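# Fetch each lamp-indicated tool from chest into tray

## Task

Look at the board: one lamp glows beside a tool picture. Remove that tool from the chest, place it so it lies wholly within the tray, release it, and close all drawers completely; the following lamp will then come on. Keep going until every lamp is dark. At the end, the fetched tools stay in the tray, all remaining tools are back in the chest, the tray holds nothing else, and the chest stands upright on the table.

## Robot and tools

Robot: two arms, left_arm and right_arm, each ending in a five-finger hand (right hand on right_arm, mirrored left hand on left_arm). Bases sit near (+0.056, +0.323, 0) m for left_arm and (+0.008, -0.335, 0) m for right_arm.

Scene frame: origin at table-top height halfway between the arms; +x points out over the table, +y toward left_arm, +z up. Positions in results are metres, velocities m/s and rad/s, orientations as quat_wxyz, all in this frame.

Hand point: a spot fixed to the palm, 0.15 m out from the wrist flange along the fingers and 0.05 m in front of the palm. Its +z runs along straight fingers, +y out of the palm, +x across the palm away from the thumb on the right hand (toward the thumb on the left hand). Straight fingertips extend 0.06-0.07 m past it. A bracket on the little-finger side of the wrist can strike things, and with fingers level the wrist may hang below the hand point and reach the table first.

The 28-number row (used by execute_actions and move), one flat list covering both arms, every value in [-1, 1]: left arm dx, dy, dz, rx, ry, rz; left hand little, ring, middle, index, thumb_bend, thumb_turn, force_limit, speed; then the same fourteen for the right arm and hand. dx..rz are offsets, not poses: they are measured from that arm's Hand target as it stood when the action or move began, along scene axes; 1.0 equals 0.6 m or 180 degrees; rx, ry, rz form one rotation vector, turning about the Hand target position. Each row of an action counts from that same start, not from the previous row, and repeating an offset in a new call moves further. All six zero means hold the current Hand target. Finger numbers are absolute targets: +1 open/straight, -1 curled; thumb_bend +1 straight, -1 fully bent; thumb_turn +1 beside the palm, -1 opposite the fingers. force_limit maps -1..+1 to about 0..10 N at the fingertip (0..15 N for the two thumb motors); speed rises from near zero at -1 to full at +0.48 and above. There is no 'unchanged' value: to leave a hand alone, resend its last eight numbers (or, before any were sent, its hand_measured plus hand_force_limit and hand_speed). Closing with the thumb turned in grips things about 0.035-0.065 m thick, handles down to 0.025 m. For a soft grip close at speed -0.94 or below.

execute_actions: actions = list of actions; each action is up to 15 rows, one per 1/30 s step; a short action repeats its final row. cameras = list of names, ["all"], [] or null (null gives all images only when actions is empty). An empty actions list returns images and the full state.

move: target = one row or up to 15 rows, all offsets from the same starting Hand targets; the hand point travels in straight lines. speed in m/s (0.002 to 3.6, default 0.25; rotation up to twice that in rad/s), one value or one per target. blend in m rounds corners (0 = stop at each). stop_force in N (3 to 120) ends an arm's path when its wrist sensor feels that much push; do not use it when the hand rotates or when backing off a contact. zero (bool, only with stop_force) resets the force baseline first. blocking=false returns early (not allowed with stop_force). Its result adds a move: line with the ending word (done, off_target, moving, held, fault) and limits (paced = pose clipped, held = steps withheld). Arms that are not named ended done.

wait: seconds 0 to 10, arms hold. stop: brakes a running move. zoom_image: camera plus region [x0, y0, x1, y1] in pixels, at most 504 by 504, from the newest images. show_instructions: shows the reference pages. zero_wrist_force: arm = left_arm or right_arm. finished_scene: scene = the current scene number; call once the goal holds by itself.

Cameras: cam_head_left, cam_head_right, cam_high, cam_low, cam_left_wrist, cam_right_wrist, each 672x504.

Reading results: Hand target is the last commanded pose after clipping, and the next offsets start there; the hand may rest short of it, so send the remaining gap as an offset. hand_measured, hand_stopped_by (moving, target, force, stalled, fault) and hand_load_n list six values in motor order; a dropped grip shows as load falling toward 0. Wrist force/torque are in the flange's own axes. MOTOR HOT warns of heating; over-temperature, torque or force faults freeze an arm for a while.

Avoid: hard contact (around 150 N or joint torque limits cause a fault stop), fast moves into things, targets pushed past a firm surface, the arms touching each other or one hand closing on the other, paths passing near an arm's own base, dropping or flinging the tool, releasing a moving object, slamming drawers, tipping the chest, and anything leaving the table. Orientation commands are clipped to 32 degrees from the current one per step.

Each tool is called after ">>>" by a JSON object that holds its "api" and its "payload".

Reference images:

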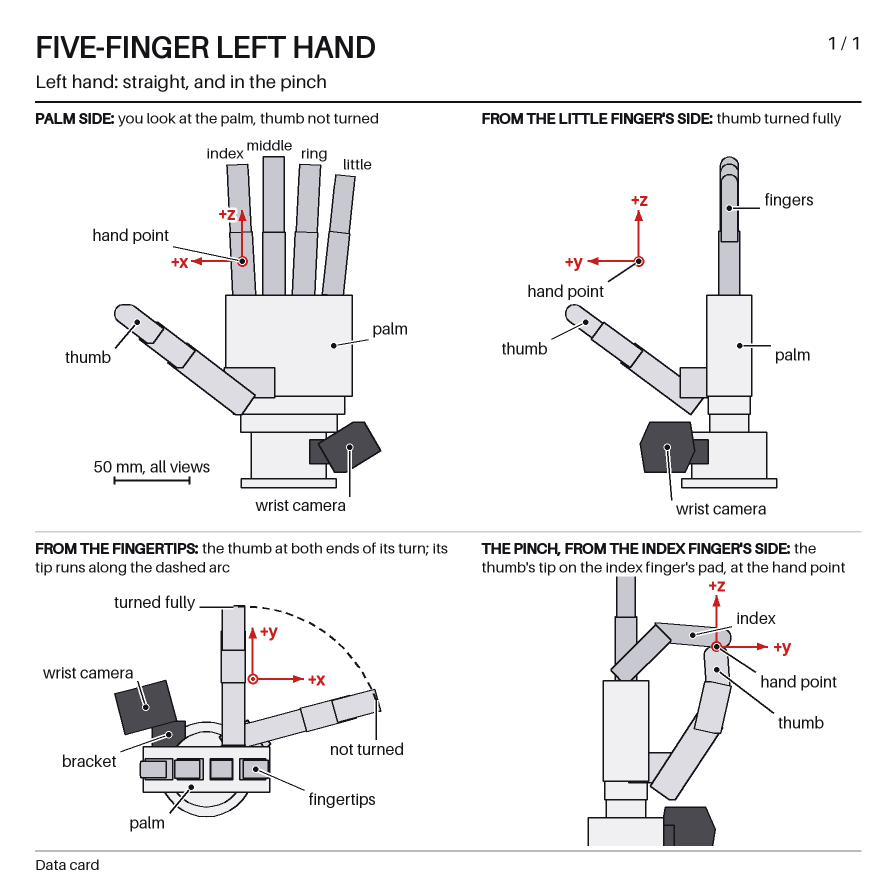

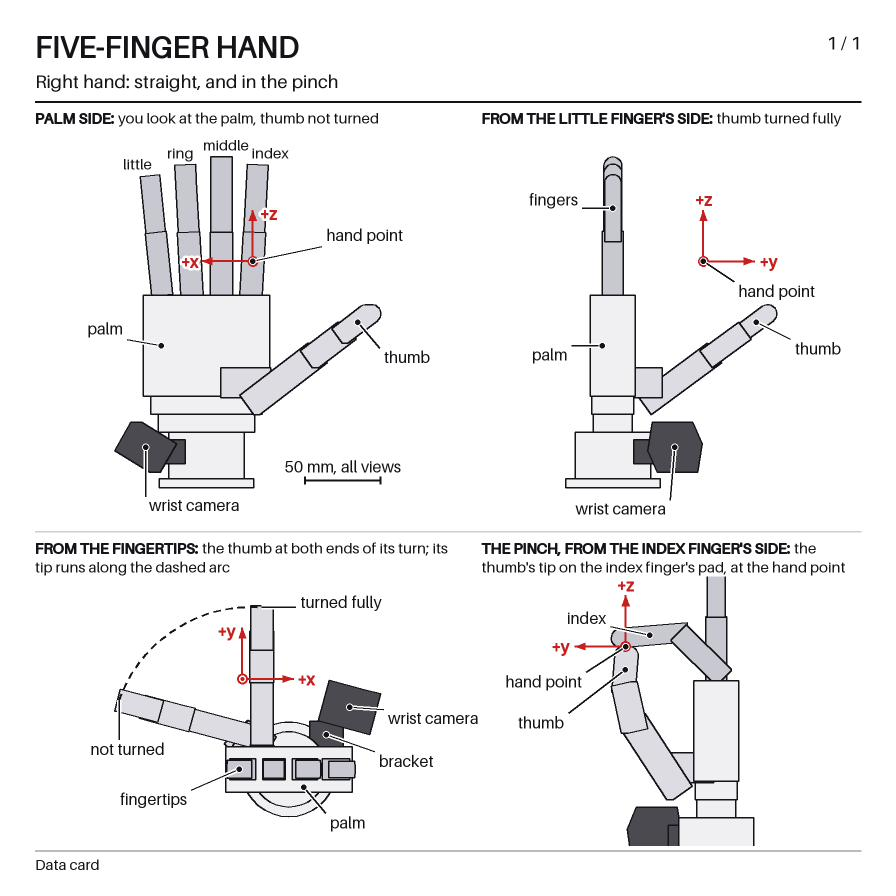

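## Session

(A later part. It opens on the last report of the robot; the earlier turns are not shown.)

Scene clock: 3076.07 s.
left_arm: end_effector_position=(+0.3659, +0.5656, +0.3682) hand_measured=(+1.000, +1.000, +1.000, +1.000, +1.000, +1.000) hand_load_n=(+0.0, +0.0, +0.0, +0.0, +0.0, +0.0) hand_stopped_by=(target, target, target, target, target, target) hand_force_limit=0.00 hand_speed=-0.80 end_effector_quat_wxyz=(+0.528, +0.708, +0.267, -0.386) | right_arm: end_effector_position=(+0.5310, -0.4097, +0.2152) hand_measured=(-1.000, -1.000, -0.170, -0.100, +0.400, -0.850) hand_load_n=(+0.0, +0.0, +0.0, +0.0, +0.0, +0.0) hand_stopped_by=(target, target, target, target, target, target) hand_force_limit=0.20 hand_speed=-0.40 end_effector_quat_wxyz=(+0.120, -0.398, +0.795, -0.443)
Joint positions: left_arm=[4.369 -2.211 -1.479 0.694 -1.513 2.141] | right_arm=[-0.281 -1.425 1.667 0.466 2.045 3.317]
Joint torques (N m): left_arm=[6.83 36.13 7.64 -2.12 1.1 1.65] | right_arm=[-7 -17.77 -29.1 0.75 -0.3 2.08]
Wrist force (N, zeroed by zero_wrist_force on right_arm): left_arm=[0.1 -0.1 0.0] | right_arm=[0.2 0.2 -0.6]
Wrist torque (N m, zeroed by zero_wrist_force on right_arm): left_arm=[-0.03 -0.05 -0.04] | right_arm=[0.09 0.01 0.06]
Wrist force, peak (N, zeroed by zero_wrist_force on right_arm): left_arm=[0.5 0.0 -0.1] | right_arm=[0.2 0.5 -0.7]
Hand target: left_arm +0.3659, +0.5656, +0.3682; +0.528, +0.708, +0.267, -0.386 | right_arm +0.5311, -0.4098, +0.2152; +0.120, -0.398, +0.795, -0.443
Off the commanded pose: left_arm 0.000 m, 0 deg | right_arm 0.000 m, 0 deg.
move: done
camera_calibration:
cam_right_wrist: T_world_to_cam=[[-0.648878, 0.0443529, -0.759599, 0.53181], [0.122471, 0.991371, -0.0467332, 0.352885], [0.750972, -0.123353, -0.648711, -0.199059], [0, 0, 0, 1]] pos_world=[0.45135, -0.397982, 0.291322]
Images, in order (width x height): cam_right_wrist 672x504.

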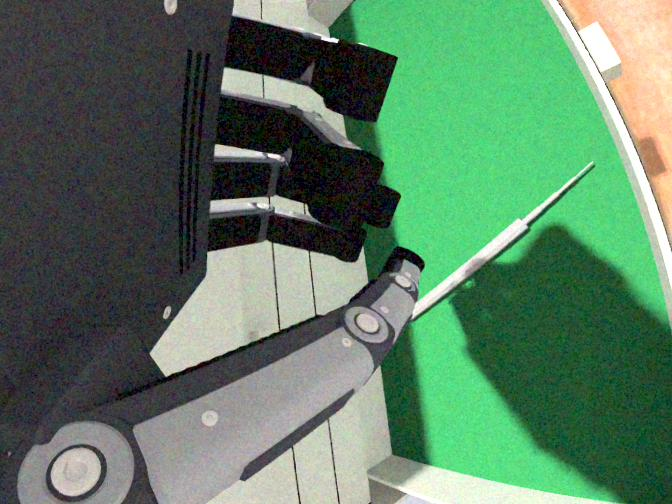

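>>> {"api": "move", "payload": {"target": [0,0,0,0,0,0,1,1,1,1,1,1,0,-0.8,0.0315,0.0095,-0.075,0,0,-0.0739,-1,-1,-0.2,-0.17,0.4,-0.85,0.2,-0.4], "speed": 0.12, "cameras": ["cam_right_wrist"]}}

>>> {"api": "zoom_image", "payload": {"camera": "cam_right_wrist", "region": [300, 0, 600, 350]}}

Scene clock: 3093.90 s.
left_arm: end_effector_position=(+0.3659, +0.5656, +0.3682) hand_measured=(+1.000, +1.000, +1.000, +1.000, +1.000, +1.000) hand_load_n=(+0.5, +0.0, +0.0, +0.0, +0.0, +0.0) hand_stopped_by=(target, target, target, target, target, target) hand_force_limit=0.00 hand_speed=-0.80 end_effector_quat_wxyz=(+0.528, +0.708, +0.267, -0.386) | right_arm: end_effector_position=(+0.5500, -0.4040, +0.1702) hand_measured=(-1.000, -1.000, -0.200, -0.170, +0.400, -0.850) hand_load_n=(+0.0, +0.0, +0.0, +0.0, +0.0, +0.0) hand_stopped_by=(target, target, target, target, target, target) hand_force_limit=0.20 hand_speed=-0.40 end_effector_quat_wxyz=(+0.068, -0.303, +0.835, -0.454)
Joint positions: left_arm=[4.369 -2.211 -1.479 0.694 -1.513 2.141] | right_arm=[-0.182 -1.239 1.581 0.526 2.281 3.599]
Joint torques (N m): left_arm=[5.11 35.9 7.8 -2.36 1.24 1.96] | right_arm=[-6.75 -29.12 -5.98 -1.47 0.29 0.48]
Wrist force (N, zeroed by zero_wrist_force on right_arm): left_arm=[0.1 0.1 -0.2] | right_arm=[0.3 0.1 -0.5]
Wrist torque (N m, zeroed by zero_wrist_force on right_arm): left_arm=[0.01 -0.05 -0.05] | right_arm=[0.05 0.00 0.11]
Wrist force, peak (N, zeroed by zero_wrist_force on right_arm): left_arm=[0.6 0.2 -0.2] | right_arm=[0.3 0.0 -0.8]
Hand target: left_arm +0.3659, +0.5656, +0.3682; +0.528, +0.708, +0.267, -0.386 | right_arm +0.5500, -0.4041, +0.1702; +0.068, -0.303, +0.835, -0.454
Off the commanded pose: left_arm 0.000 m, 0 deg | right_arm 0.000 m, 0 deg.
move: done
camera_calibration:
cam_right_wrist: T_world_to_cam=[[-0.62124, 0.192285, -0.759663, 0.554323], [0.347176, 0.93663, -0.0468359, 0.197196], [0.702517, -0.292833, -0.648629, -0.28354], [0, 0, 0, 1]] pos_world=[0.475097, -0.374317, 0.246422]
Images, in order (width x height): cam_right_wrist 672x504.

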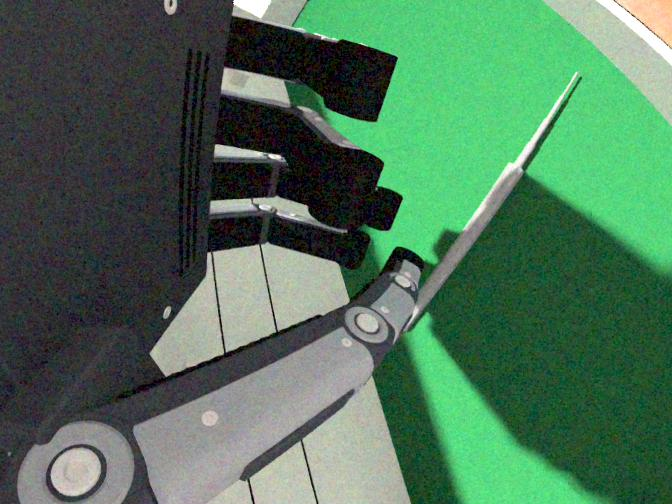

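Scaled by 1.440 from the camera's 672x504 image, which has a finer 960x720 frame.

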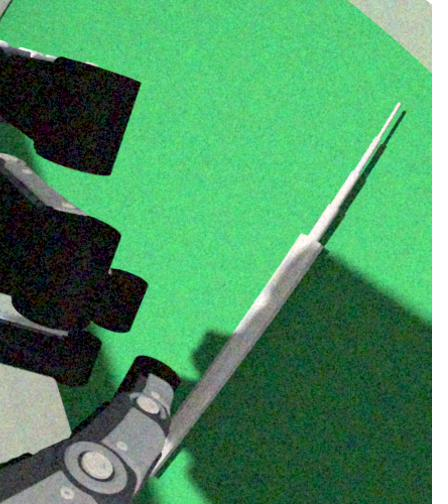

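>>> {"api": "move", "payload": {"target": [[0,0,0,0,0,0,1,1,1,1,1,1,0,-0.8,0.0002,-0.003,-0.06,0,0,0,-1,-1,-0.2,-0.17,0.4,-0.85,0.2,-0.5],[0,0,0,0,0,0,1,1,1,1,1,1,0,-0.8,0.0002,-0.003,-0.11,0,0,0,-1,-1,-0.2,-0.17,0.4,-0.85,0.2,-0.5]], "speed": [0.08,0.012], "stop_force": 3.5, "cameras": ["cam_right_wrist"]}}

>>> {"api": "zoom_image", "payload": {"camera": "cam_right_wrist", "region": [250, 60, 550, 360]}}

Scene clock: 3110.00 s.
left_arm: end_effector_position=(+0.3659, +0.5656, +0.3682) hand_measured=(+1.000, +1.000, +1.000, +1.000, +1.000, +1.000) hand_load_n=(+0.0, +0.0, +0.0, +0.0, +0.5, +0.0) hand_stopped_by=(target, target, target, target, target, target) hand_force_limit=0.00 hand_speed=-0.80 end_effector_quat_wxyz=(+0.528, +0.708, +0.267, -0.386) | right_arm: end_effector_position=(+0.5501, -0.4059, +0.1143) hand_measured=(-1.000, -1.000, -0.200, -0.170, +0.400, -0.850) hand_load_n=(-0.5, +0.0, +0.0, -0.5, +0.0, +0.0) hand_stopped_by=(target, target, target, target, target, target) hand_force_limit=0.20 hand_speed=-0.50 end_effector_quat_wxyz=(+0.068, -0.303, +0.835, -0.454)
Joint positions: left_arm=[4.369 -2.211 -1.479 0.694 -1.513 2.141] | right_arm=[-0.186 -1.187 1.663 0.39 2.278 3.595]
Joint torques (N m): left_arm=[5.78 36.33 7.4 -2.33 1.26 1.71] | right_arm=[4.61 -38.96 -26.68 4.02 1.28 2.02]
Wrist force (N, zeroed by zero_wrist_force on right_arm): left_arm=[0.2 0.1 -0.1] | right_arm=[1.1 -2.6 -2.0]
Wrist torque (N m, zeroed by zero_wrist_force on right_arm): left_arm=[0.00 -0.06 -0.04] | right_arm=[0.05 0.02 0.09]
Wrist force, peak (N, zeroed by zero_wrist_force on right_arm): left_arm=[0.5 0.2 0.0] | right_arm=[2.5 -7.3 -4.4]
Hand target: left_arm +0.3659, +0.5656, +0.3682; +0.528, +0.708, +0.267, -0.386 | right_arm +0.5501, -0.4059, +0.1143; +0.068, -0.303, +0.835, -0.454 (not the last commanded pose)
Off the commanded pose: left_arm 0.000 m, 0 deg | right_arm 0.010 m, 0 deg.
move: contact (right_arm); path passed 1 of 2 targets
camera_calibration:
cam_right_wrist: T_world_to_cam=[[-0.621162, 0.192407, -0.759696, 0.512205], [0.347397, 0.936547, -0.0468492, 0.196091], [0.702477, -0.293017, -0.648589, -0.320517], [0, 0, 0, 1]] pos_world=[0.475196, -0.376118, 0.190422]
Images, in order (width x height): cam_right_wrist 672x504.

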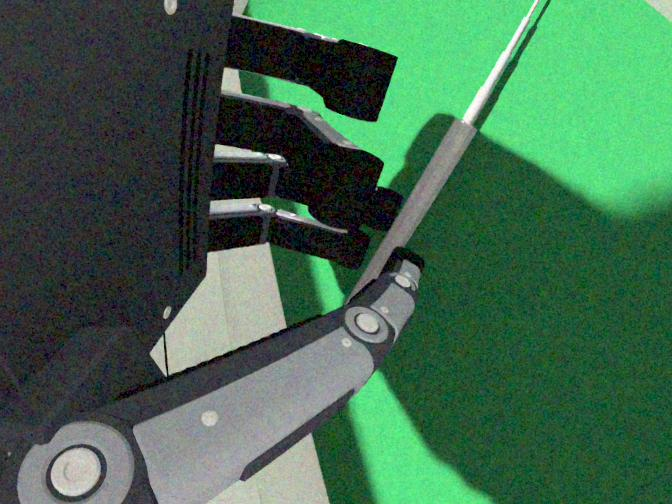

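Scaled by 1.680 from the camera's 672x504 image, which has a finer 960x720 frame.

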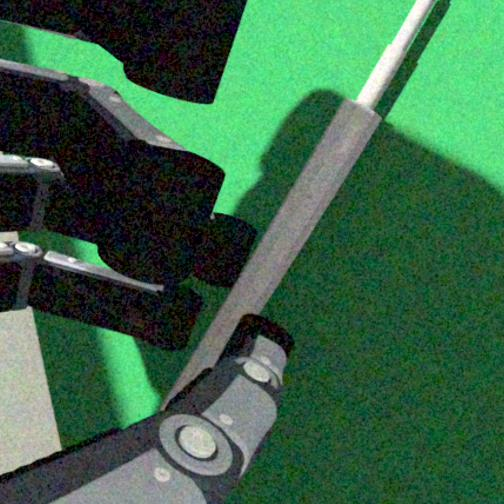

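>>> {"api": "move", "payload": {"target": [0,0,0,0,0,0,1,1,1,1,1,1,0,-0.8,0,0,0.004,0,0,0,-1,-1,-0.24,-0.26,0.4,-0.85,0.2,-0.6], "speed": 0.03}}

>>> {"api": "move", "payload": {"target": [0,0,0,0,0,0,1,1,1,1,1,1,0,-0.8,0,0,-0.02,0,0,0,-1,-1,-0.24,-0.26,0.4,-0.85,0.2,-0.6], "speed": 0.01, "stop_force": 3, "cameras": ["cam_right_wrist"]}}

>>> {"api": "zoom_image", "payload": {"camera": "cam_right_wrist", "region": [250, 60, 550, 360]}}

Scene clock: 3117.40 s.
left_arm: end_effector_position=(+0.3659, +0.5656, +0.3682) hand_measured=(+1.000, +1.000, +1.000, +1.000, +1.000, +1.000) hand_load_n=(+0.0, +0.0, +0.0, +0.0, +0.0, +0.0) hand_stopped_by=(target, target, target, target, target, target) hand_force_limit=0.00 hand_speed=-0.80 end_effector_quat_wxyz=(+0.528, +0.708, +0.267, -0.386) | right_arm: end_effector_position=(+0.5501, -0.4059, +0.1167) hand_measured=(-1.000, -1.000, -0.240, -0.260, +0.400, -0.850) hand_load_n=(+0.0, +0.0, +0.0, +0.0, +0.5, +0.0) hand_stopped_by=(target, target, target, target, target, target) hand_force_limit=0.20 hand_speed=-0.60 end_effector_quat_wxyz=(+0.068, -0.303, +0.835, -0.454)
Joint positions: left_arm=[4.369 -2.211 -1.479 0.694 -1.513 2.141] | right_arm=[-0.186 -1.19 1.66 0.396 2.278 3.595]
Joint torques (N m): left_arm=[6.49 35.71 7.86 -2.4 1.29 1.66] | right_arm=[5.38 -36.46 -23.15 2.94 0.85 2.07]
Wrist force (N, zeroed by zero_wrist_force on right_arm): left_arm=[0.4 -0.2 0.0] | right_arm=[0.3 -0.2 -0.5]
Wrist torque (N m, zeroed by zero_wrist_force on right_arm): left_arm=[-0.06 -0.09 -0.02] | right_arm=[0.01 0.02 0.09]
Wrist force, peak (N, zeroed by zero_wrist_force on right_arm): left_arm=[0.5 -0.2 -0.1] | right_arm=[1.1 -2.7 -2.3]
Hand target: left_arm +0.3659, +0.5656, +0.3682; +0.528, +0.708, +0.267, -0.386 | right_arm +0.5501, -0.4059, +0.1167; +0.068, -0.303, +0.835, -0.454
Off the commanded pose: left_arm 0.000 m, 0 deg | right_arm 0.000 m, 0 deg.
move: done

Scene clock: 3118.83 s.
left_arm: end_effector_position=(+0.3659, +0.5656, +0.3682) hand_measured=(+1.000, +1.000, +1.000, +1.000, +1.000, +1.000) hand_load_n=(+0.0, +0.0, +0.0, +0.0, +0.0, +0.0) hand_stopped_by=(target, target, target, target, target, target) hand_force_limit=0.00 hand_speed=-0.80 end_effector_quat_wxyz=(+0.528, +0.708, +0.267, -0.386) | right_arm: end_effector_position=(+0.5501, -0.4059, +0.1127) hand_measured=(-1.000, -1.000, -0.240, -0.260, +0.400, -0.850) hand_load_n=(+0.0, +0.0, -0.5, +0.0, -0.5, +0.0) hand_stopped_by=(target, target, target, target, target, target) hand_force_limit=0.20 hand_speed=-0.60 end_effector_quat_wxyz=(+0.068, -0.303, +0.835, -0.454)
Joint positions: left_arm=[4.369 -2.211 -1.479 0.694 -1.513 2.141] | right_arm=[-0.186 -1.185 1.665 0.386 2.278 3.595]
Joint torques (N m): left_arm=[6.42 35.92 8.03 -2.28 1.39 1.59] | right_arm=[4.36 -37.97 -24.25 3.89 0.94 2.06]
Wrist force (N, zeroed by zero_wrist_force on right_arm): left_arm=[0.1 -0.1 0.0] | right_arm=[0.8 -2.4 -1.9]
Wrist torque (N m, zeroed by zero_wrist_force on right_arm): left_arm=[-0.03 -0.05 -0.04] | right_arm=[0.00 0.04 0.06]
Wrist force, peak (N, zeroed by zero_wrist_force on right_arm): left_arm=[0.4 0.0 -0.4] | right_arm=[1.7 -6.4 -4.8]
Hand target: left_arm +0.3659, +0.5656, +0.3682; +0.528, +0.708, +0.267, -0.386 | right_arm +0.5501, -0.4059, +0.1127; +0.068, -0.303, +0.835, -0.454 (not the last commanded pose)
Off the commanded pose: left_arm 0.000 m, 0 deg | right_arm 0.008 m, 0 deg.
move: contact (right_arm)
camera_calibration:
cam_right_wrist: T_world_to_cam=[[-0.621162, 0.192407, -0.759696, 0.511051], [0.347397, 0.936547, -0.0468492, 0.195982], [0.702477, -0.293017, -0.648589, -0.321625], [0, 0, 0, 1]] pos_world=[0.475296, -0.376118, 0.188822]
Images, in order (width x height): cam_right_wrist 672x504.

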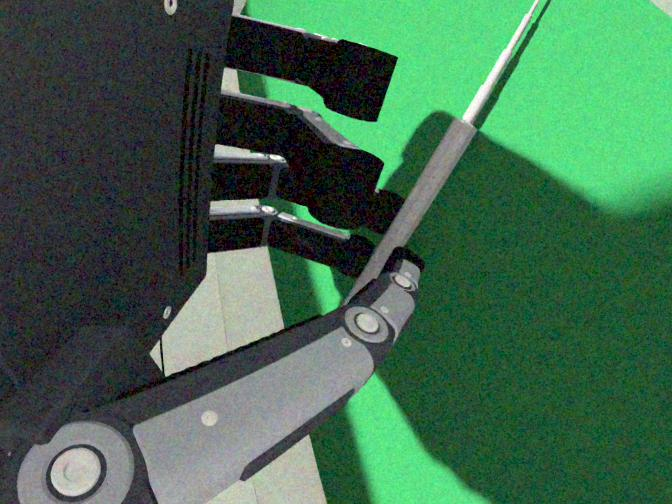

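Scaled by 1.680 from the camera's 672x504 image, which has a finer 960x720 frame.

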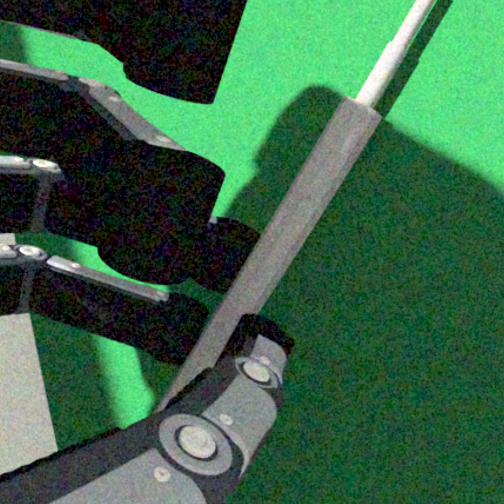

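>>> {"api": "move", "payload": {"target": [0,0,0,0,0,0,1,1,1,1,1,1,0,-0.8,0,0,0.001,0,0,0,-1,-1,-0.5,-0.5,0.4,-0.85,-0.35,-0.88], "speed": 0.03, "cameras": ["cam_right_wrist"]}}

Scene clock: 3124.73 s.
left_arm: end_effector_position=(+0.3659, +0.5656, +0.3682) hand_measured=(+1.000, +1.000, +1.000, +1.000, +1.000, +1.000) hand_load_n=(+0.0, +0.0, +0.0, +0.0, +0.5, +0.5) hand_stopped_by=(target, target, target, target, target, target) hand_force_limit=0.00 hand_speed=-0.80 end_effector_quat_wxyz=(+0.528, +0.708, +0.267, -0.386) | right_arm: end_effector_position=(+0.5501, -0.4059, +0.1133) hand_measured=(-1.000, -1.000, -0.260, -0.302, +0.402, -0.850) hand_load_n=(+0.0, +0.0, +2.5, +3.0, +5.5, +0.0) hand_stopped_by=(target, target, force, force, target, target) hand_force_limit=-0.35 hand_speed=-0.88 end_effector_quat_wxyz=(+0.068, -0.303, +0.835, -0.454)
Joint positions: left_arm=[4.369 -2.211 -1.479 0.694 -1.513 2.141] | right_arm=[-0.186 -1.186 1.664 0.387 2.278 3.595]
Joint torques (N m): left_arm=[6.3 36.76 8.01 -2.39 1.14 1.58] | right_arm=[4.77 -39.08 -24.59 3.89 0.72 1.86]
Wrist force (N, zeroed by zero_wrist_force on right_arm): left_arm=[0.2 0.2 0.0] | right_arm=[0.3 -1.1 -0.2]
Wrist torque (N m, zeroed by zero_wrist_force on right_arm): left_arm=[0.01 -0.06 -0.04] | right_arm=[0.03 0.04 0.07]
Wrist force, peak (N, zeroed by zero_wrist_force on right_arm): left_arm=[0.5 0.1 0.1] | right_arm=[1.1 -2.8 -2.3]
Hand target: left_arm +0.3659, +0.5656, +0.3682; +0.528, +0.708, +0.267, -0.386 | right_arm +0.5501, -0.4059, +0.1133; +0.068, -0.303, +0.835, -0.454
Off the commanded pose: left_arm 0.000 m, 0 deg | right_arm 0.000 m, 0 deg.
move: done
camera_calibration:
cam_right_wrist: T_world_to_cam=[[-0.621162, 0.192407, -0.759696, 0.511507], [0.347397, 0.936547, -0.0468492, 0.19601], [0.702477, -0.293017, -0.648589, -0.321236], [0, 0, 0, 1]] pos_world=[0.475296, -0.376118, 0.189422]
Images, in order (width x height): cam_right_wrist 672x504.

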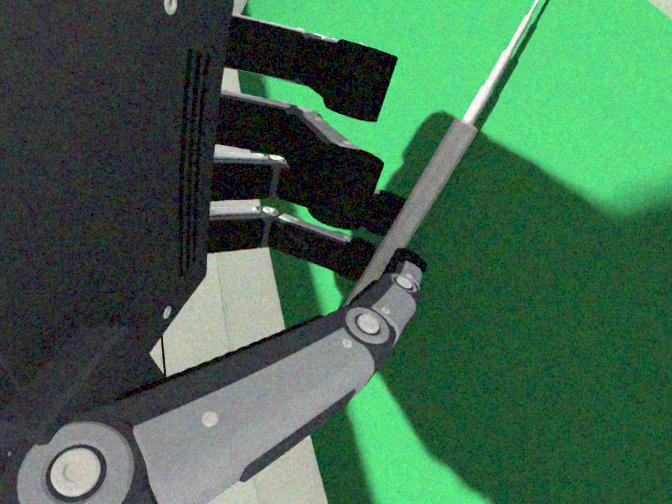

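>>> {"api": "move", "payload": {"target": [0,0,0,0,0,0,1,1,1,1,1,1,0,-0.8,0,0,0.03,0,0,0,-1,-1,-0.5,-0.5,0.4,-0.85,-0.35,-0.88], "speed": 0.03, "cameras": ["cam_right_wrist"]}}

Scene clock: 3132.30 s.
left_arm: end_effector_position=(+0.3659, +0.5656, +0.3682) hand_measured=(+1.000, +1.000, +1.000, +1.000, +1.000, +1.000) hand_load_n=(+0.0, +0.0, +0.0, +0.0, +0.0, +0.0) hand_stopped_by=(target, target, target, target, target, target) hand_force_limit=0.00 hand_speed=-0.80 end_effector_quat_wxyz=(+0.528, +0.708, +0.267, -0.386) | right_arm: end_effector_position=(+0.5501, -0.4059, +0.1315) hand_measured=(-1.000, -1.000, -0.260, -0.302, +0.402, -0.850) hand_load_n=(-0.5, +0.0, +2.5, +2.5, +6.0, +0.0) hand_stopped_by=(target, target, force, force, target, target) hand_force_limit=-0.35 hand_speed=-0.88 end_effector_quat_wxyz=(+0.068, -0.303, +0.835, -0.454)
Joint positions: left_arm=[4.369 -2.211 -1.479 0.694 -1.513 2.141] | right_arm=[-0.186 -1.205 1.64 0.431 2.278 3.595]
Joint torques (N m): left_arm=[6.68 36.27 7.25 -2.46 1.25 1.85] | right_arm=[3.17 -25.4 -7.88 -1.29 0.54 -0.24]
Wrist force (N, zeroed by zero_wrist_force on right_arm): left_arm=[0.2 -0.2 0.0] | right_arm=[0.2 0.5 -0.3]
Wrist torque (N m, zeroed by zero_wrist_force on right_arm): left_arm=[-0.04 -0.06 -0.03] | right_arm=[0.06 0.01 0.10]
Wrist force, peak (N, zeroed by zero_wrist_force on right_arm): left_arm=[0.6 0.0 -0.1] | right_arm=[0.5 -1.4 -0.2]
Hand target: left_arm +0.3659, +0.5656, +0.3682; +0.528, +0.708, +0.267, -0.386 | right_arm +0.5501, -0.4059, +0.1313; +0.068, -0.303, +0.835, -0.454
Off the commanded pose: left_arm 0.000 m, 0 deg | right_arm 0.000 m, 0 deg.
move: done
camera_calibration:
cam_right_wrist: T_world_to_cam=[[-0.621065, 0.192366, -0.759785, 0.525291], [0.347375, 0.936556, -0.0468304, 0.196872], [0.702573, -0.293015, -0.648486, -0.309498], [0, 0, 0, 1]] pos_world=[0.475297, -0.376118, 0.207623]
Images, in order (width x height): cam_right_wrist 672x504.

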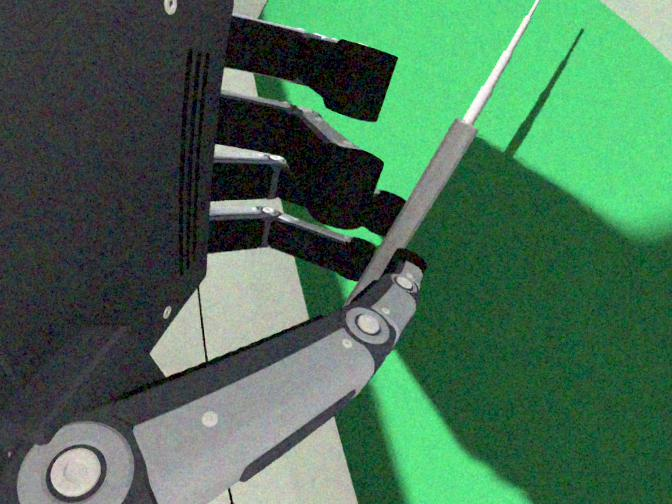

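>>> {"api": "move", "payload": {"target": [[0,0,0,0,0,0,1,1,1,1,1,1,0,-0.8,-0.0835,-0.0735,0.2812,0,0,0,-1,-1,-0.5,-0.5,0.4,-0.85,-0.35,-0.88],[0,0,0,0,0,0,1,1,1,1,1,1,0,-0.8,-0.1168,0.3098,0.2645,0,0,0.09,-1,-1,-0.5,-0.5,0.4,-0.85,-0.35,-0.88]], "speed": [0.1,0.18], "blend": [0.03,0], "cameras": ["cam_right_wrist"]}}

Scene clock: 3179.73 s.
left_arm: end_effector_position=(+0.3659, +0.5656, +0.3682) hand_measured=(+1.000, +1.000, +1.000, +1.000, +1.000, +1.000) hand_load_n=(+0.0, +0.0, +0.0, +0.0, +0.0, +0.0) hand_stopped_by=(target, target, target, target, target, target) hand_force_limit=0.00 hand_speed=-0.80 end_effector_quat_wxyz=(+0.528, +0.708, +0.267, -0.386) | right_arm: end_effector_position=(+0.4801, -0.2201, +0.2900) hand_measured=(-1.000, -1.000, -0.260, -0.302, +0.402, -0.850) hand_load_n=(+0.0, +0.0, +2.5, +2.5, +6.0, +0.0) hand_stopped_by=(target, target, force, force, target, target) hand_force_limit=-0.35 hand_speed=-0.88 end_effector_quat_wxyz=(+0.132, -0.417, +0.784, -0.440)
Joint positions: left_arm=[4.369 -2.211 -1.479 0.694 -1.513 2.141] | right_arm=[0.204 -1.394 1.482 0.855 2.345 3.71]
Joint torques (N m): left_arm=[6.14 36.01 8.06 -2.49 1.36 1.67] | right_arm=[5.45 -31.22 -5.75 -1.01 -0.97 -1.27]
Wrist force (N, zeroed by zero_wrist_force on right_arm): left_arm=[0.1 0.2 0.0] | right_arm=[0.2 0.7 0.0]
Wrist torque (N m, zeroed by zero_wrist_force on right_arm): left_arm=[0.01 -0.04 -0.05] | right_arm=[0.06 -0.01 0.10]
Wrist force, peak (N, zeroed by zero_wrist_force on right_arm): left_arm=[0.6 -0.2 -0.1] | right_arm=[-1.3 1.3 -0.6]
Hand target: left_arm +0.3659, +0.5656, +0.3682; +0.528, +0.708, +0.267, -0.386 | right_arm +0.4800, -0.2200, +0.2900; +0.132, -0.417, +0.784, -0.440
Off the commanded pose: left_arm 0.000 m, 0 deg | right_arm 0.000 m, 0 deg.
move: done
camera_calibration:
cam_right_wrist: T_world_to_cam=[[-0.650123, 0.0115383, -0.759742, 0.540575], [0.0724447, 0.996271, -0.0468615, 0.199822], [0.756368, -0.085505, -0.648534, -0.0831699], [0, 0, 0, 1]] pos_world=[0.399871, -0.212426, 0.366123]
Images, in order (width x height): cam_right_wrist 672x504.

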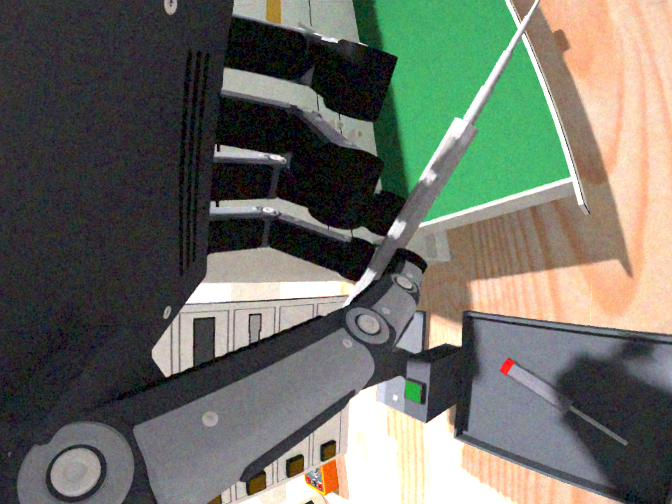

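>>> {"api": "move", "payload": {"target": [[0,0,0,0,0,0,1,1,1,1,1,1,0,-0.8,0.0333,0.2,-0.0667,0,0,0.2233,-1,-1,-0.5,-0.5,0.4,-0.85,-0.35,-0.88],[0,0,0,0,0,0,1,1,1,1,1,1,0,-0.8,-0.1,0.2,-0.2,0,0,0.5567,-1,-1,-0.5,-0.5,0.4,-0.85,-0.35,-0.88]], "speed": 0.18, "blend": [0.02,0], "cameras": ["cam_right_wrist","cam_head_right"]}}

Scene clock: 3191.43 s.
left_arm: end_effector_position=(+0.3659, +0.5656, +0.3682) hand_measured=(+1.000, +1.000, +1.000, +1.000, +1.000, +1.000) hand_load_n=(+0.0, -0.5, +0.0, +0.0, +0.0, +0.0) hand_stopped_by=(target, target, target, target, target, target) hand_force_limit=0.00 hand_speed=-0.80 end_effector_quat_wxyz=(+0.528, +0.708, +0.267, -0.386) | right_arm: end_effector_position=(+0.4200, -0.1000, +0.1699) hand_measured=(-1.000, -1.000, -0.260, -0.302, +0.402, -0.850) hand_load_n=(+0.0, +0.0, +2.5, +2.5, +6.0, +0.0) hand_stopped_by=(target, target, force, force, target, target) hand_force_limit=-0.35 hand_speed=-0.88 end_effector_quat_wxyz=(-0.422, +0.869, -0.183, +0.181)
Joint positions: left_arm=[4.369 -2.211 -1.479 0.694 -1.513 2.141] | right_arm=[-0.173 -1.468 1.898 0.569 0.759 2.098]
Joint torques (N m): left_arm=[6.07 34.12 7.53 -2.52 1.31 1.92] | right_arm=[6.25 -25.38 -26.01 -0.55 -1.27 -1.62]
Wrist force (N, zeroed by zero_wrist_force on right_arm): left_arm=[0.2 -0.1 0.0] | right_arm=[0.0 0.6 0.1]
Wrist torque (N m, zeroed by zero_wrist_force on right_arm): left_arm=[-0.04 -0.06 -0.02] | right_arm=[0.08 0.01 -0.02]
Wrist force, peak (N, zeroed by zero_wrist_force on right_arm): left_arm=[0.5 -0.2 -0.3] | right_arm=[0.0 0.9 -0.1]
Hand target: left_arm +0.3659, +0.5656, +0.3682; +0.528, +0.708, +0.267, -0.386 | right_arm +0.4200, -0.1000, +0.1700; -0.422, +0.870, -0.183, +0.181
Off the commanded pose: left_arm 0.000 m, 0 deg | right_arm 0.000 m, 0 deg.
move: done
camera_calibration:
cam_right_wrist: T_world_to_cam=[[0.103569, -0.641865, -0.759791, 0.027033], [-0.993367, -0.105117, -0.0466059, 0.416315], [-0.0499521, 0.759579, -0.648495, 0.317782], [0, 0, 0, 1]] pos_world=[0.426627, -0.180267, 0.246022]
Images, in order (width x height): cam_head_right 672x504, cam_right_wrist 672x504.

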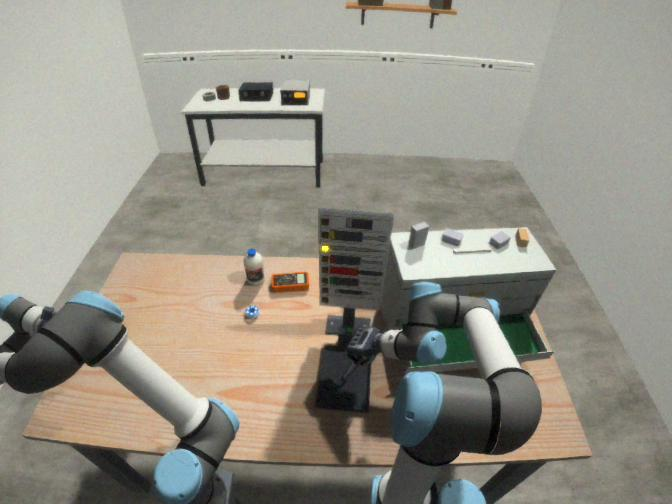

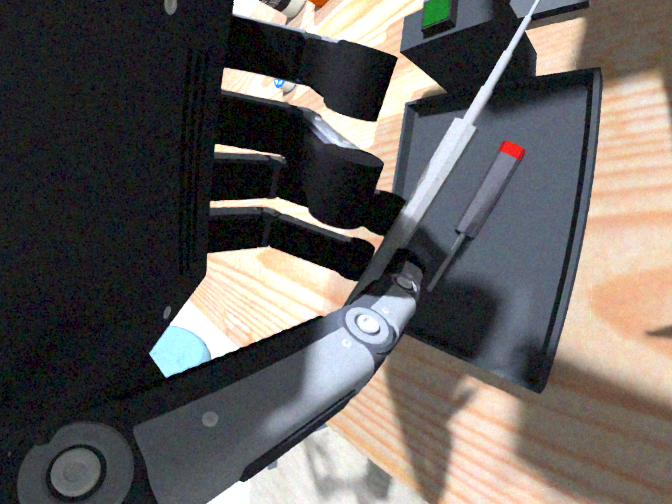

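>>> {"api": "zoom_image", "payload": {"camera": "cam_right_wrist", "region": [380, 50, 640, 420]}}

Scaled by 1.362 from the camera's 672x504 image, which has a finer 960x720 frame.

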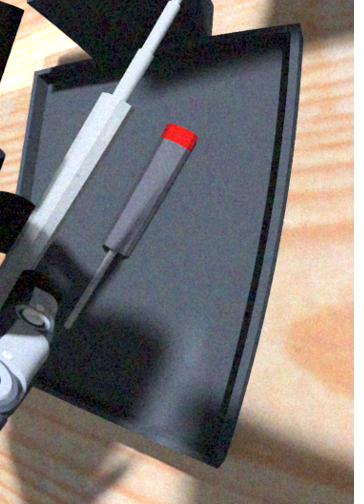

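>>> {"api": "move", "payload": {"target": [0,0,0,0,0,0,1,1,1,1,1,1,0,-0.8,0.0762,0.1197,-0.15,0,0,0,-1,-1,-0.5,-0.5,0.4,-0.85,-0.35,-0.88], "speed": 0.12, "cameras": ["cam_right_wrist","cam_head_left"]}}

>>> {"api": "zoom_image", "payload": {"camera": "cam_head_left", "region": [290, 320, 410, 420]}}

Scene clock: 3340.17 s.
left_arm: end_effector_position=(+0.3659, +0.5656, +0.3682) hand_measured=(+1.000, +1.000, +1.000, +1.000, +1.000, +1.000) hand_load_n=(+0.0, +0.0, +0.0, +0.0, +0.0, +0.0) hand_stopped_by=(target, target, target, target, target, target) hand_force_limit=0.00 hand_speed=-0.80 end_effector_quat_wxyz=(+0.528, +0.708, +0.267, -0.386) | right_arm: end_effector_position=(+0.4658, -0.0282, +0.0800) hand_measured=(-1.000, -1.000, -0.260, -0.302, +0.402, -0.850) hand_load_n=(+0.0, +0.0, +2.0, +2.5, +6.0, +0.0) hand_stopped_by=(target, target, force, force, target, target) hand_force_limit=-0.35 hand_speed=-0.88 end_effector_quat_wxyz=(-0.422, +0.869, -0.183, +0.181)
Joint positions: left_arm=[4.369 -2.211 -1.479 0.694 -1.513 2.141] | right_arm=[0.036 -1.241 1.837 0.247 0.886 2.325]
Joint torques (N m): left_arm=[7.35 35.9 9.72 -2.37 1.33 1.75] | right_arm=[-1.38 -26.43 -3.23 2.63 -2.35 -1.52]
Wrist force (N, zeroed by zero_wrist_force on right_arm): left_arm=[0.3 0.0 0.0] | right_arm=[0.3 0.4 0.0]
Wrist torque (N m, zeroed by zero_wrist_force on right_arm): left_arm=[-0.02 -0.07 -0.03] | right_arm=[0.04 -0.02 0.11]
Wrist force, peak (N, zeroed by zero_wrist_force on right_arm): left_arm=[0.5 0.0 -0.3] | right_arm=[0.1 0.5 -1.3]
Hand target: left_arm +0.3659, +0.5656, +0.3682; +0.528, +0.708, +0.267, -0.386 | right_arm +0.4657, -0.0282, +0.0800; -0.422, +0.870, -0.183, +0.181
Off the commanded pose: left_arm 0.000 m, 0 deg | right_arm 0.000 m, 0 deg.
move: done
camera_calibration:
cam_right_wrist: T_world_to_cam=[[0.103993, -0.64193, -0.759678, -0.00015436], [-0.993323, -0.105401, -0.0469124, 0.465164], [-0.049956, 0.759484, -0.648605, 0.207241], [0, 0, 0, 1]] pos_world=[0.472427, -0.108467, 0.156122]
Images, in order (width x height): cam_head_left 672x504, cam_right_wrist 672x504.

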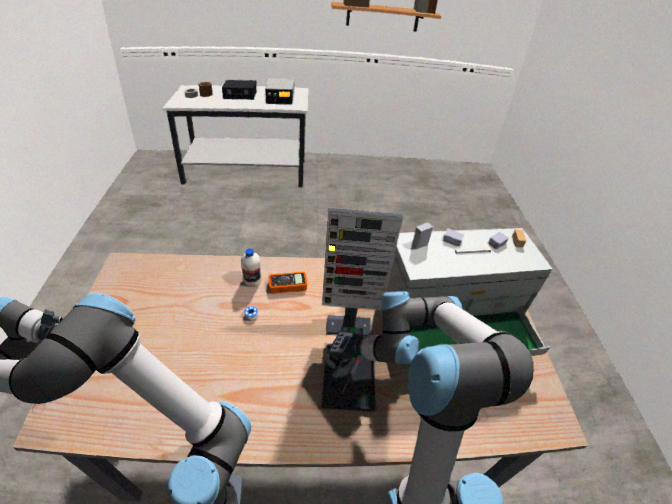

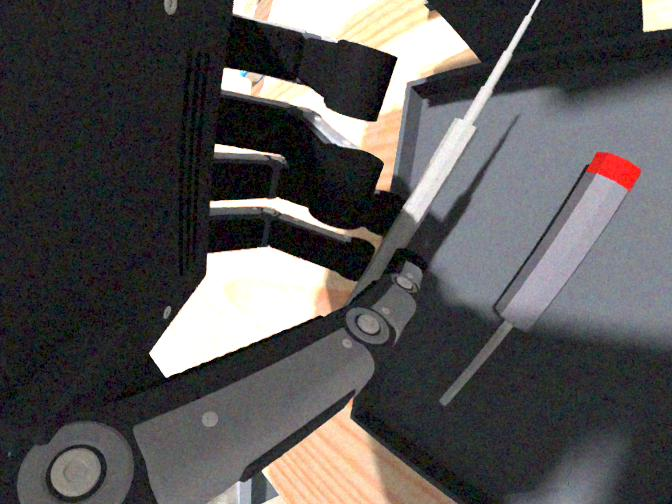

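Scaled by 4.200.

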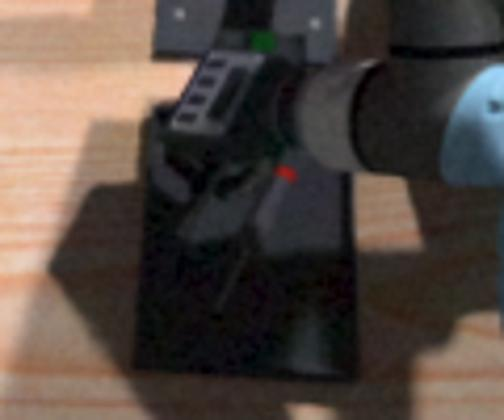

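>>> {"api": "move", "payload": {"target": [[0,0,0,0,0,0,1,1,1,1,1,1,0,-0.8,0,0,-0.075,0,0,0,-1,-1,-0.5,-0.5,0.4,-0.85,-0.35,-0.88],[0,0,0,0,0,0,1,1,1,1,1,1,0,-0.8,0,0,-0.103,0,0,0,-1,-1,-0.5,-0.5,0.4,-0.85,-0.35,-0.88]], "speed": [0.08,0.012], "stop_force": 3, "cameras": ["cam_right_wrist"]}}

Scene clock: 3358.17 s.
left_arm: end_effector_position=(+0.3659, +0.5656, +0.3682) hand_measured=(+1.000, +1.000, +1.000, +1.000, +1.000, +1.000) hand_load_n=(+0.0, +0.0, +0.0, +0.0, +0.0, +0.0) hand_stopped_by=(target, target, target, target, target, target) hand_force_limit=0.00 hand_speed=-0.80 end_effector_quat_wxyz=(+0.528, +0.708, +0.267, -0.386) | right_arm: end_effector_position=(+0.4657, -0.0282, +0.0181) hand_measured=(-1.000, -1.000, -0.260, -0.302, +0.402, -0.850) hand_load_n=(+0.0, +0.0, +2.5, +2.5, +6.5, +0.0) hand_stopped_by=(target, target, force, force, target, target) hand_force_limit=-0.35 hand_speed=-0.88 end_effector_quat_wxyz=(-0.422, +0.870, -0.183, +0.181)
Joint positions: left_arm=[4.369 -2.211 -1.479 0.694 -1.513 2.141] | right_arm=[0.036 -1.146 1.896 0.094 0.886 2.325]
Joint torques (N m): left_arm=[6.51 35.38 8.51 -2.52 1.29 1.91] | right_arm=[3.78 -38.81 -21.81 4.03 -1.18 2.09]
Wrist force (N, zeroed by zero_wrist_force on right_arm): left_arm=[0.3 0.1 -0.2] | right_arm=[0.1 0.2 -0.3]
Wrist torque (N m, zeroed by zero_wrist_force on right_arm): left_arm=[0.00 -0.08 -0.03] | right_arm=[0.02 0.01 0.07]
Wrist force, peak (N, zeroed by zero_wrist_force on right_arm): left_arm=[0.6 -0.1 -0.2] | right_arm=[0.3 -0.6 -0.7]
Hand target: left_arm +0.3659, +0.5656, +0.3682; +0.528, +0.708, +0.267, -0.386 | right_arm +0.4657, -0.0282, +0.0182; -0.422, +0.870, -0.183, +0.181
Off the commanded pose: left_arm 0.000 m, 0 deg | right_arm 0.000 m, 0 deg.
move: done
camera_calibration:
cam_right_wrist: T_world_to_cam=[[0.103913, -0.641873, -0.759738, -0.047129], [-0.993326, -0.105423, -0.0467945, 0.462247], [-0.0500578, 0.75953, -0.648544, 0.16714], [0, 0, 0, 1]] pos_world=[0.472426, -0.108467, 0.0942224]
Images, in order (width x height): cam_right_wrist 672x504.

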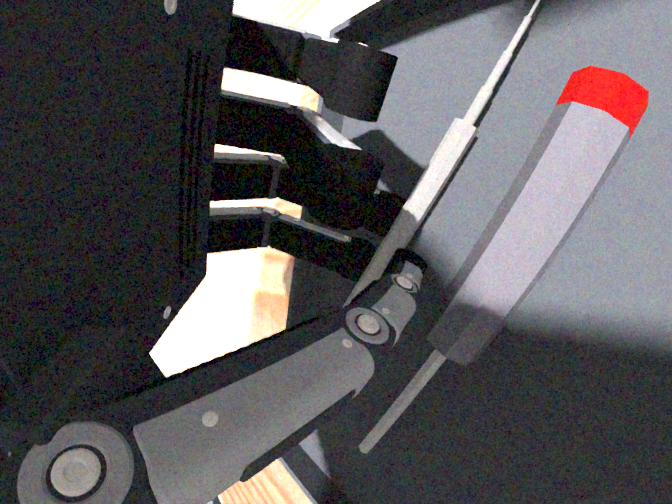

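>>> {"api": "move", "payload": {"target": [0,0,0,0,0,0,1,1,1,1,1,1,0,-0.8,0,0,-0.008,0,0,0,-1,-1,-0.5,-0.5,0.4,-0.85,-0.35,-0.88], "speed": 0.01, "stop_force": 3, "cameras": ["cam_right_wrist"]}}

Scene clock: 3364.87 s.
left_arm: end_effector_position=(+0.3659, +0.5656, +0.3682) hand_measured=(+1.000, +1.000, +1.000, +1.000, +1.000, +1.000) hand_load_n=(+0.0, +0.0, +0.0, +0.0, +0.0, +0.0) hand_stopped_by=(target, target, target, target, target, target) hand_force_limit=0.00 hand_speed=-0.80 end_effector_quat_wxyz=(+0.528, +0.708, +0.267, -0.386) | right_arm: end_effector_position=(+0.4659, -0.0282, +0.0167) hand_measured=(-1.000, -1.000, -0.260, -0.302, +0.402, -0.850) hand_load_n=(+0.0, +0.0, +2.5, +2.5, +5.5, +0.0) hand_stopped_by=(target, target, force, force, target, target) hand_force_limit=-0.35 hand_speed=-0.88 end_effector_quat_wxyz=(-0.422, +0.869, -0.183, +0.181)
Joint positions: left_arm=[4.369 -2.211 -1.479 0.694 -1.513 2.141] | right_arm=[0.036 -1.143 1.897 0.09 0.886 2.325]
Joint torques (N m): left_arm=[6.6 35.84 8.75 -2.49 1.14 1.86] | right_arm=[5.83 -36.42 -23.53 3.77 -0.51 1.33]
Wrist force (N, zeroed by zero_wrist_force on right_arm): left_arm=[0.2 0.0 0.0] | right_arm=[0.5 -1.8 -1.9]
Wrist torque (N m, zeroed by zero_wrist_force on right_arm): left_arm=[-0.02 -0.06 -0.03] | right_arm=[-0.11 -0.02 0.05]
Wrist force, peak (N, zeroed by zero_wrist_force on right_arm): left_arm=[0.5 0.0 -0.1] | right_arm=[1.3 -5.6 -6.9]
Hand target: left_arm +0.3659, +0.5656, +0.3682; +0.528, +0.708, +0.267, -0.386 | right_arm +0.4659, -0.0282, +0.0167; -0.422, +0.869, -0.183, +0.181 (not the last commanded pose)
Off the commanded pose: left_arm 0.000 m, 0 deg | right_arm 0.003 m, 0 deg.
move: contact (right_arm)
camera_calibration:
cam_right_wrist: T_world_to_cam=[[0.104066, -0.641873, -0.759716, -0.0482769], [-0.99332, -0.105371, -0.0470383, 0.462307], [-0.0498594, 0.759536, -0.648551, 0.166145], [0, 0, 0, 1]] pos_world=[0.472527, -0.108467, 0.0928229]
Images, in order (width x height): cam_right_wrist 672x504.

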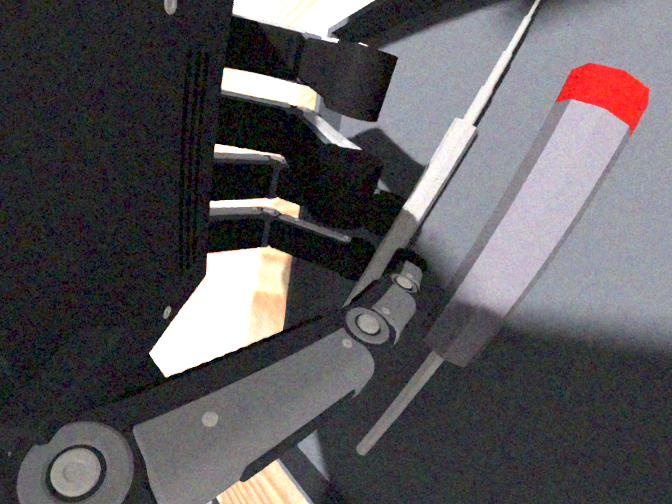

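>>> {"api": "move", "payload": {"target": [0,0,0,0,0,0,1,1,1,1,1,1,0,-0.8,0,0,0.001,0,0,0,-1,-1,-0.19,-0.2,0.45,-0.85,-0.35,-0.8], "speed": 0.01}}

>>> {"api": "move", "payload": {"target": [[0,0,0,0,0,0,1,1,1,1,1,1,0,-0.8,0,0,0.04,0,0,0,-1,-1,-0.19,-0.2,0.45,-0.85,-0.35,-0.8],[0,0,0,0,0,0,1,1,1,1,1,1,0,-0.8,0,0,0.25,0,0,0,-1,-1,-0.19,-0.2,0.45,-0.85,-0.35,-0.8]], "speed": [0.03,0.15], "cameras": ["cam_right_wrist"]}}

Scene clock: 3374.97 s.
left_arm: end_effector_position=(+0.3659, +0.5656, +0.3682) hand_measured=(+1.000, +1.000, +1.000, +1.000, +1.000, +1.000) hand_load_n=(+0.0, +0.0, +0.0, +0.0, +0.0, +0.0) hand_stopped_by=(target, target, target, target, target, target) hand_force_limit=0.00 hand_speed=-0.80 end_effector_quat_wxyz=(+0.528, +0.708, +0.267, -0.386) | right_arm: end_effector_position=(+0.4659, -0.0282, +0.0173) hand_measured=(-1.000, -1.000, -0.192, -0.200, +0.448, -0.850) hand_load_n=(+0.0, +0.0, -7.0, -0.5, -2.5, -0.5) hand_stopped_by=(target, target, target, target, target, target) hand_force_limit=-0.35 hand_speed=-0.80 end_effector_quat_wxyz=(-0.422, +0.869, -0.183, +0.181)
Joint positions: left_arm=[4.369 -2.211 -1.479 0.694 -1.513 2.141] | right_arm=[0.036 -1.144 1.896 0.092 0.886 2.325]
Joint torques (N m): left_arm=[5.65 35.93 8.7 -2.48 1.11 1.79] | right_arm=[3.74 -30.79 -20.37 3.72 -0.41 1.25]
Wrist force (N, zeroed by zero_wrist_force on right_arm): left_arm=[0.3 0.1 -0.1] | right_arm=[2.7 -7.9 -9.1]
Wrist torque (N m, zeroed by zero_wrist_force on right_arm): left_arm=[0.00 -0.07 -0.04] | right_arm=[-0.12 0.14 -0.07]
Wrist force, peak (N, zeroed by zero_wrist_force on right_arm): left_arm=[0.6 -0.1 -0.2] | right_arm=[2.6 -13.4 -13.2]
Hand target: left_arm +0.3659, +0.5656, +0.3682; +0.528, +0.708, +0.267, -0.386 | right_arm +0.4659, -0.0282, +0.0173; -0.422, +0.869, -0.183, +0.181
Off the commanded pose: left_arm 0.000 m, 0 deg | right_arm 0.000 m, 0 deg.
move: done

Scene clock: 3377.23 s.
left_arm: end_effector_position=(+0.3659, +0.5656, +0.3682) hand_measured=(+1.000, +1.000, +1.000, +1.000, +1.000, +1.000) hand_load_n=(+0.0, +0.0, +0.0, +0.0, +0.0, +0.0) hand_stopped_by=(target, target, target, target, target, target) hand_force_limit=0.00 hand_speed=-0.80 end_effector_quat_wxyz=(+0.528, +0.708, +0.267, -0.386) | right_arm: end_effector_position=(+0.4659, -0.0282, +0.1672) hand_measured=(-1.000, -1.000, -0.192, -0.200, +0.448, -0.850) hand_load_n=(+0.0, +0.0, +0.0, +0.0, +0.0, +0.0) hand_stopped_by=(target, target, target, target, target, target) hand_force_limit=-0.35 hand_speed=-0.80 end_effector_quat_wxyz=(-0.422, +0.869, -0.183, +0.181)
Joint positions: left_arm=[4.369 -2.211 -1.479 0.694 -1.513 2.141] | right_arm=[0.036 -1.339 1.716 0.466 0.886 2.325]
Joint torques (N m): left_arm=[6.13 34.36 8.75 -2.68 0.99 1.78] | right_arm=[-8.27 -27.01 -10.14 1.15 -1.78 -1.07]
Wrist force (N, zeroed by zero_wrist_force on right_arm): left_arm=[0.3 0.2 -0.3] | right_arm=[0.2 0.1 -0.4]
Wrist torque (N m, zeroed by zero_wrist_force on right_arm): left_arm=[0.03 -0.08 -0.04] | right_arm=[0.04 0.00 0.09]
Wrist force, peak (N, zeroed by zero_wrist_force on right_arm): left_arm=[0.5 0.0 -0.2] | right_arm=[2.8 -7.6 -9.0]
Hand target: left_arm +0.3659, +0.5656, +0.3682; +0.528, +0.708, +0.267, -0.386 | right_arm +0.4659, -0.0282, +0.1673; -0.422, +0.869, -0.183, +0.181
Off the commanded pose: left_arm 0.000 m, 0 deg | right_arm 0.000 m, 0 deg.
move: done
camera_calibration:
cam_right_wrist: T_world_to_cam=[[0.10422, -0.641924, -0.759653, 0.0660308], [-0.993309, -0.105397, -0.047213, 0.469431], [-0.0497583, 0.75949, -0.648613, 0.263638], [0, 0, 0, 1]] pos_world=[0.472527, -0.108367, 0.243323]
Images, in order (width x height): cam_right_wrist 672x504.

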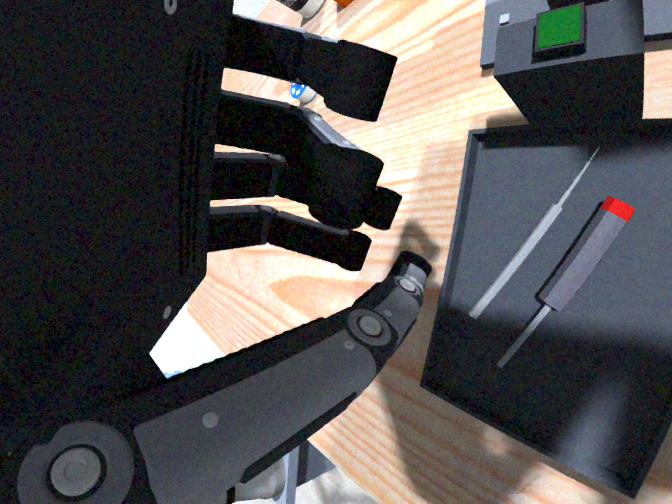

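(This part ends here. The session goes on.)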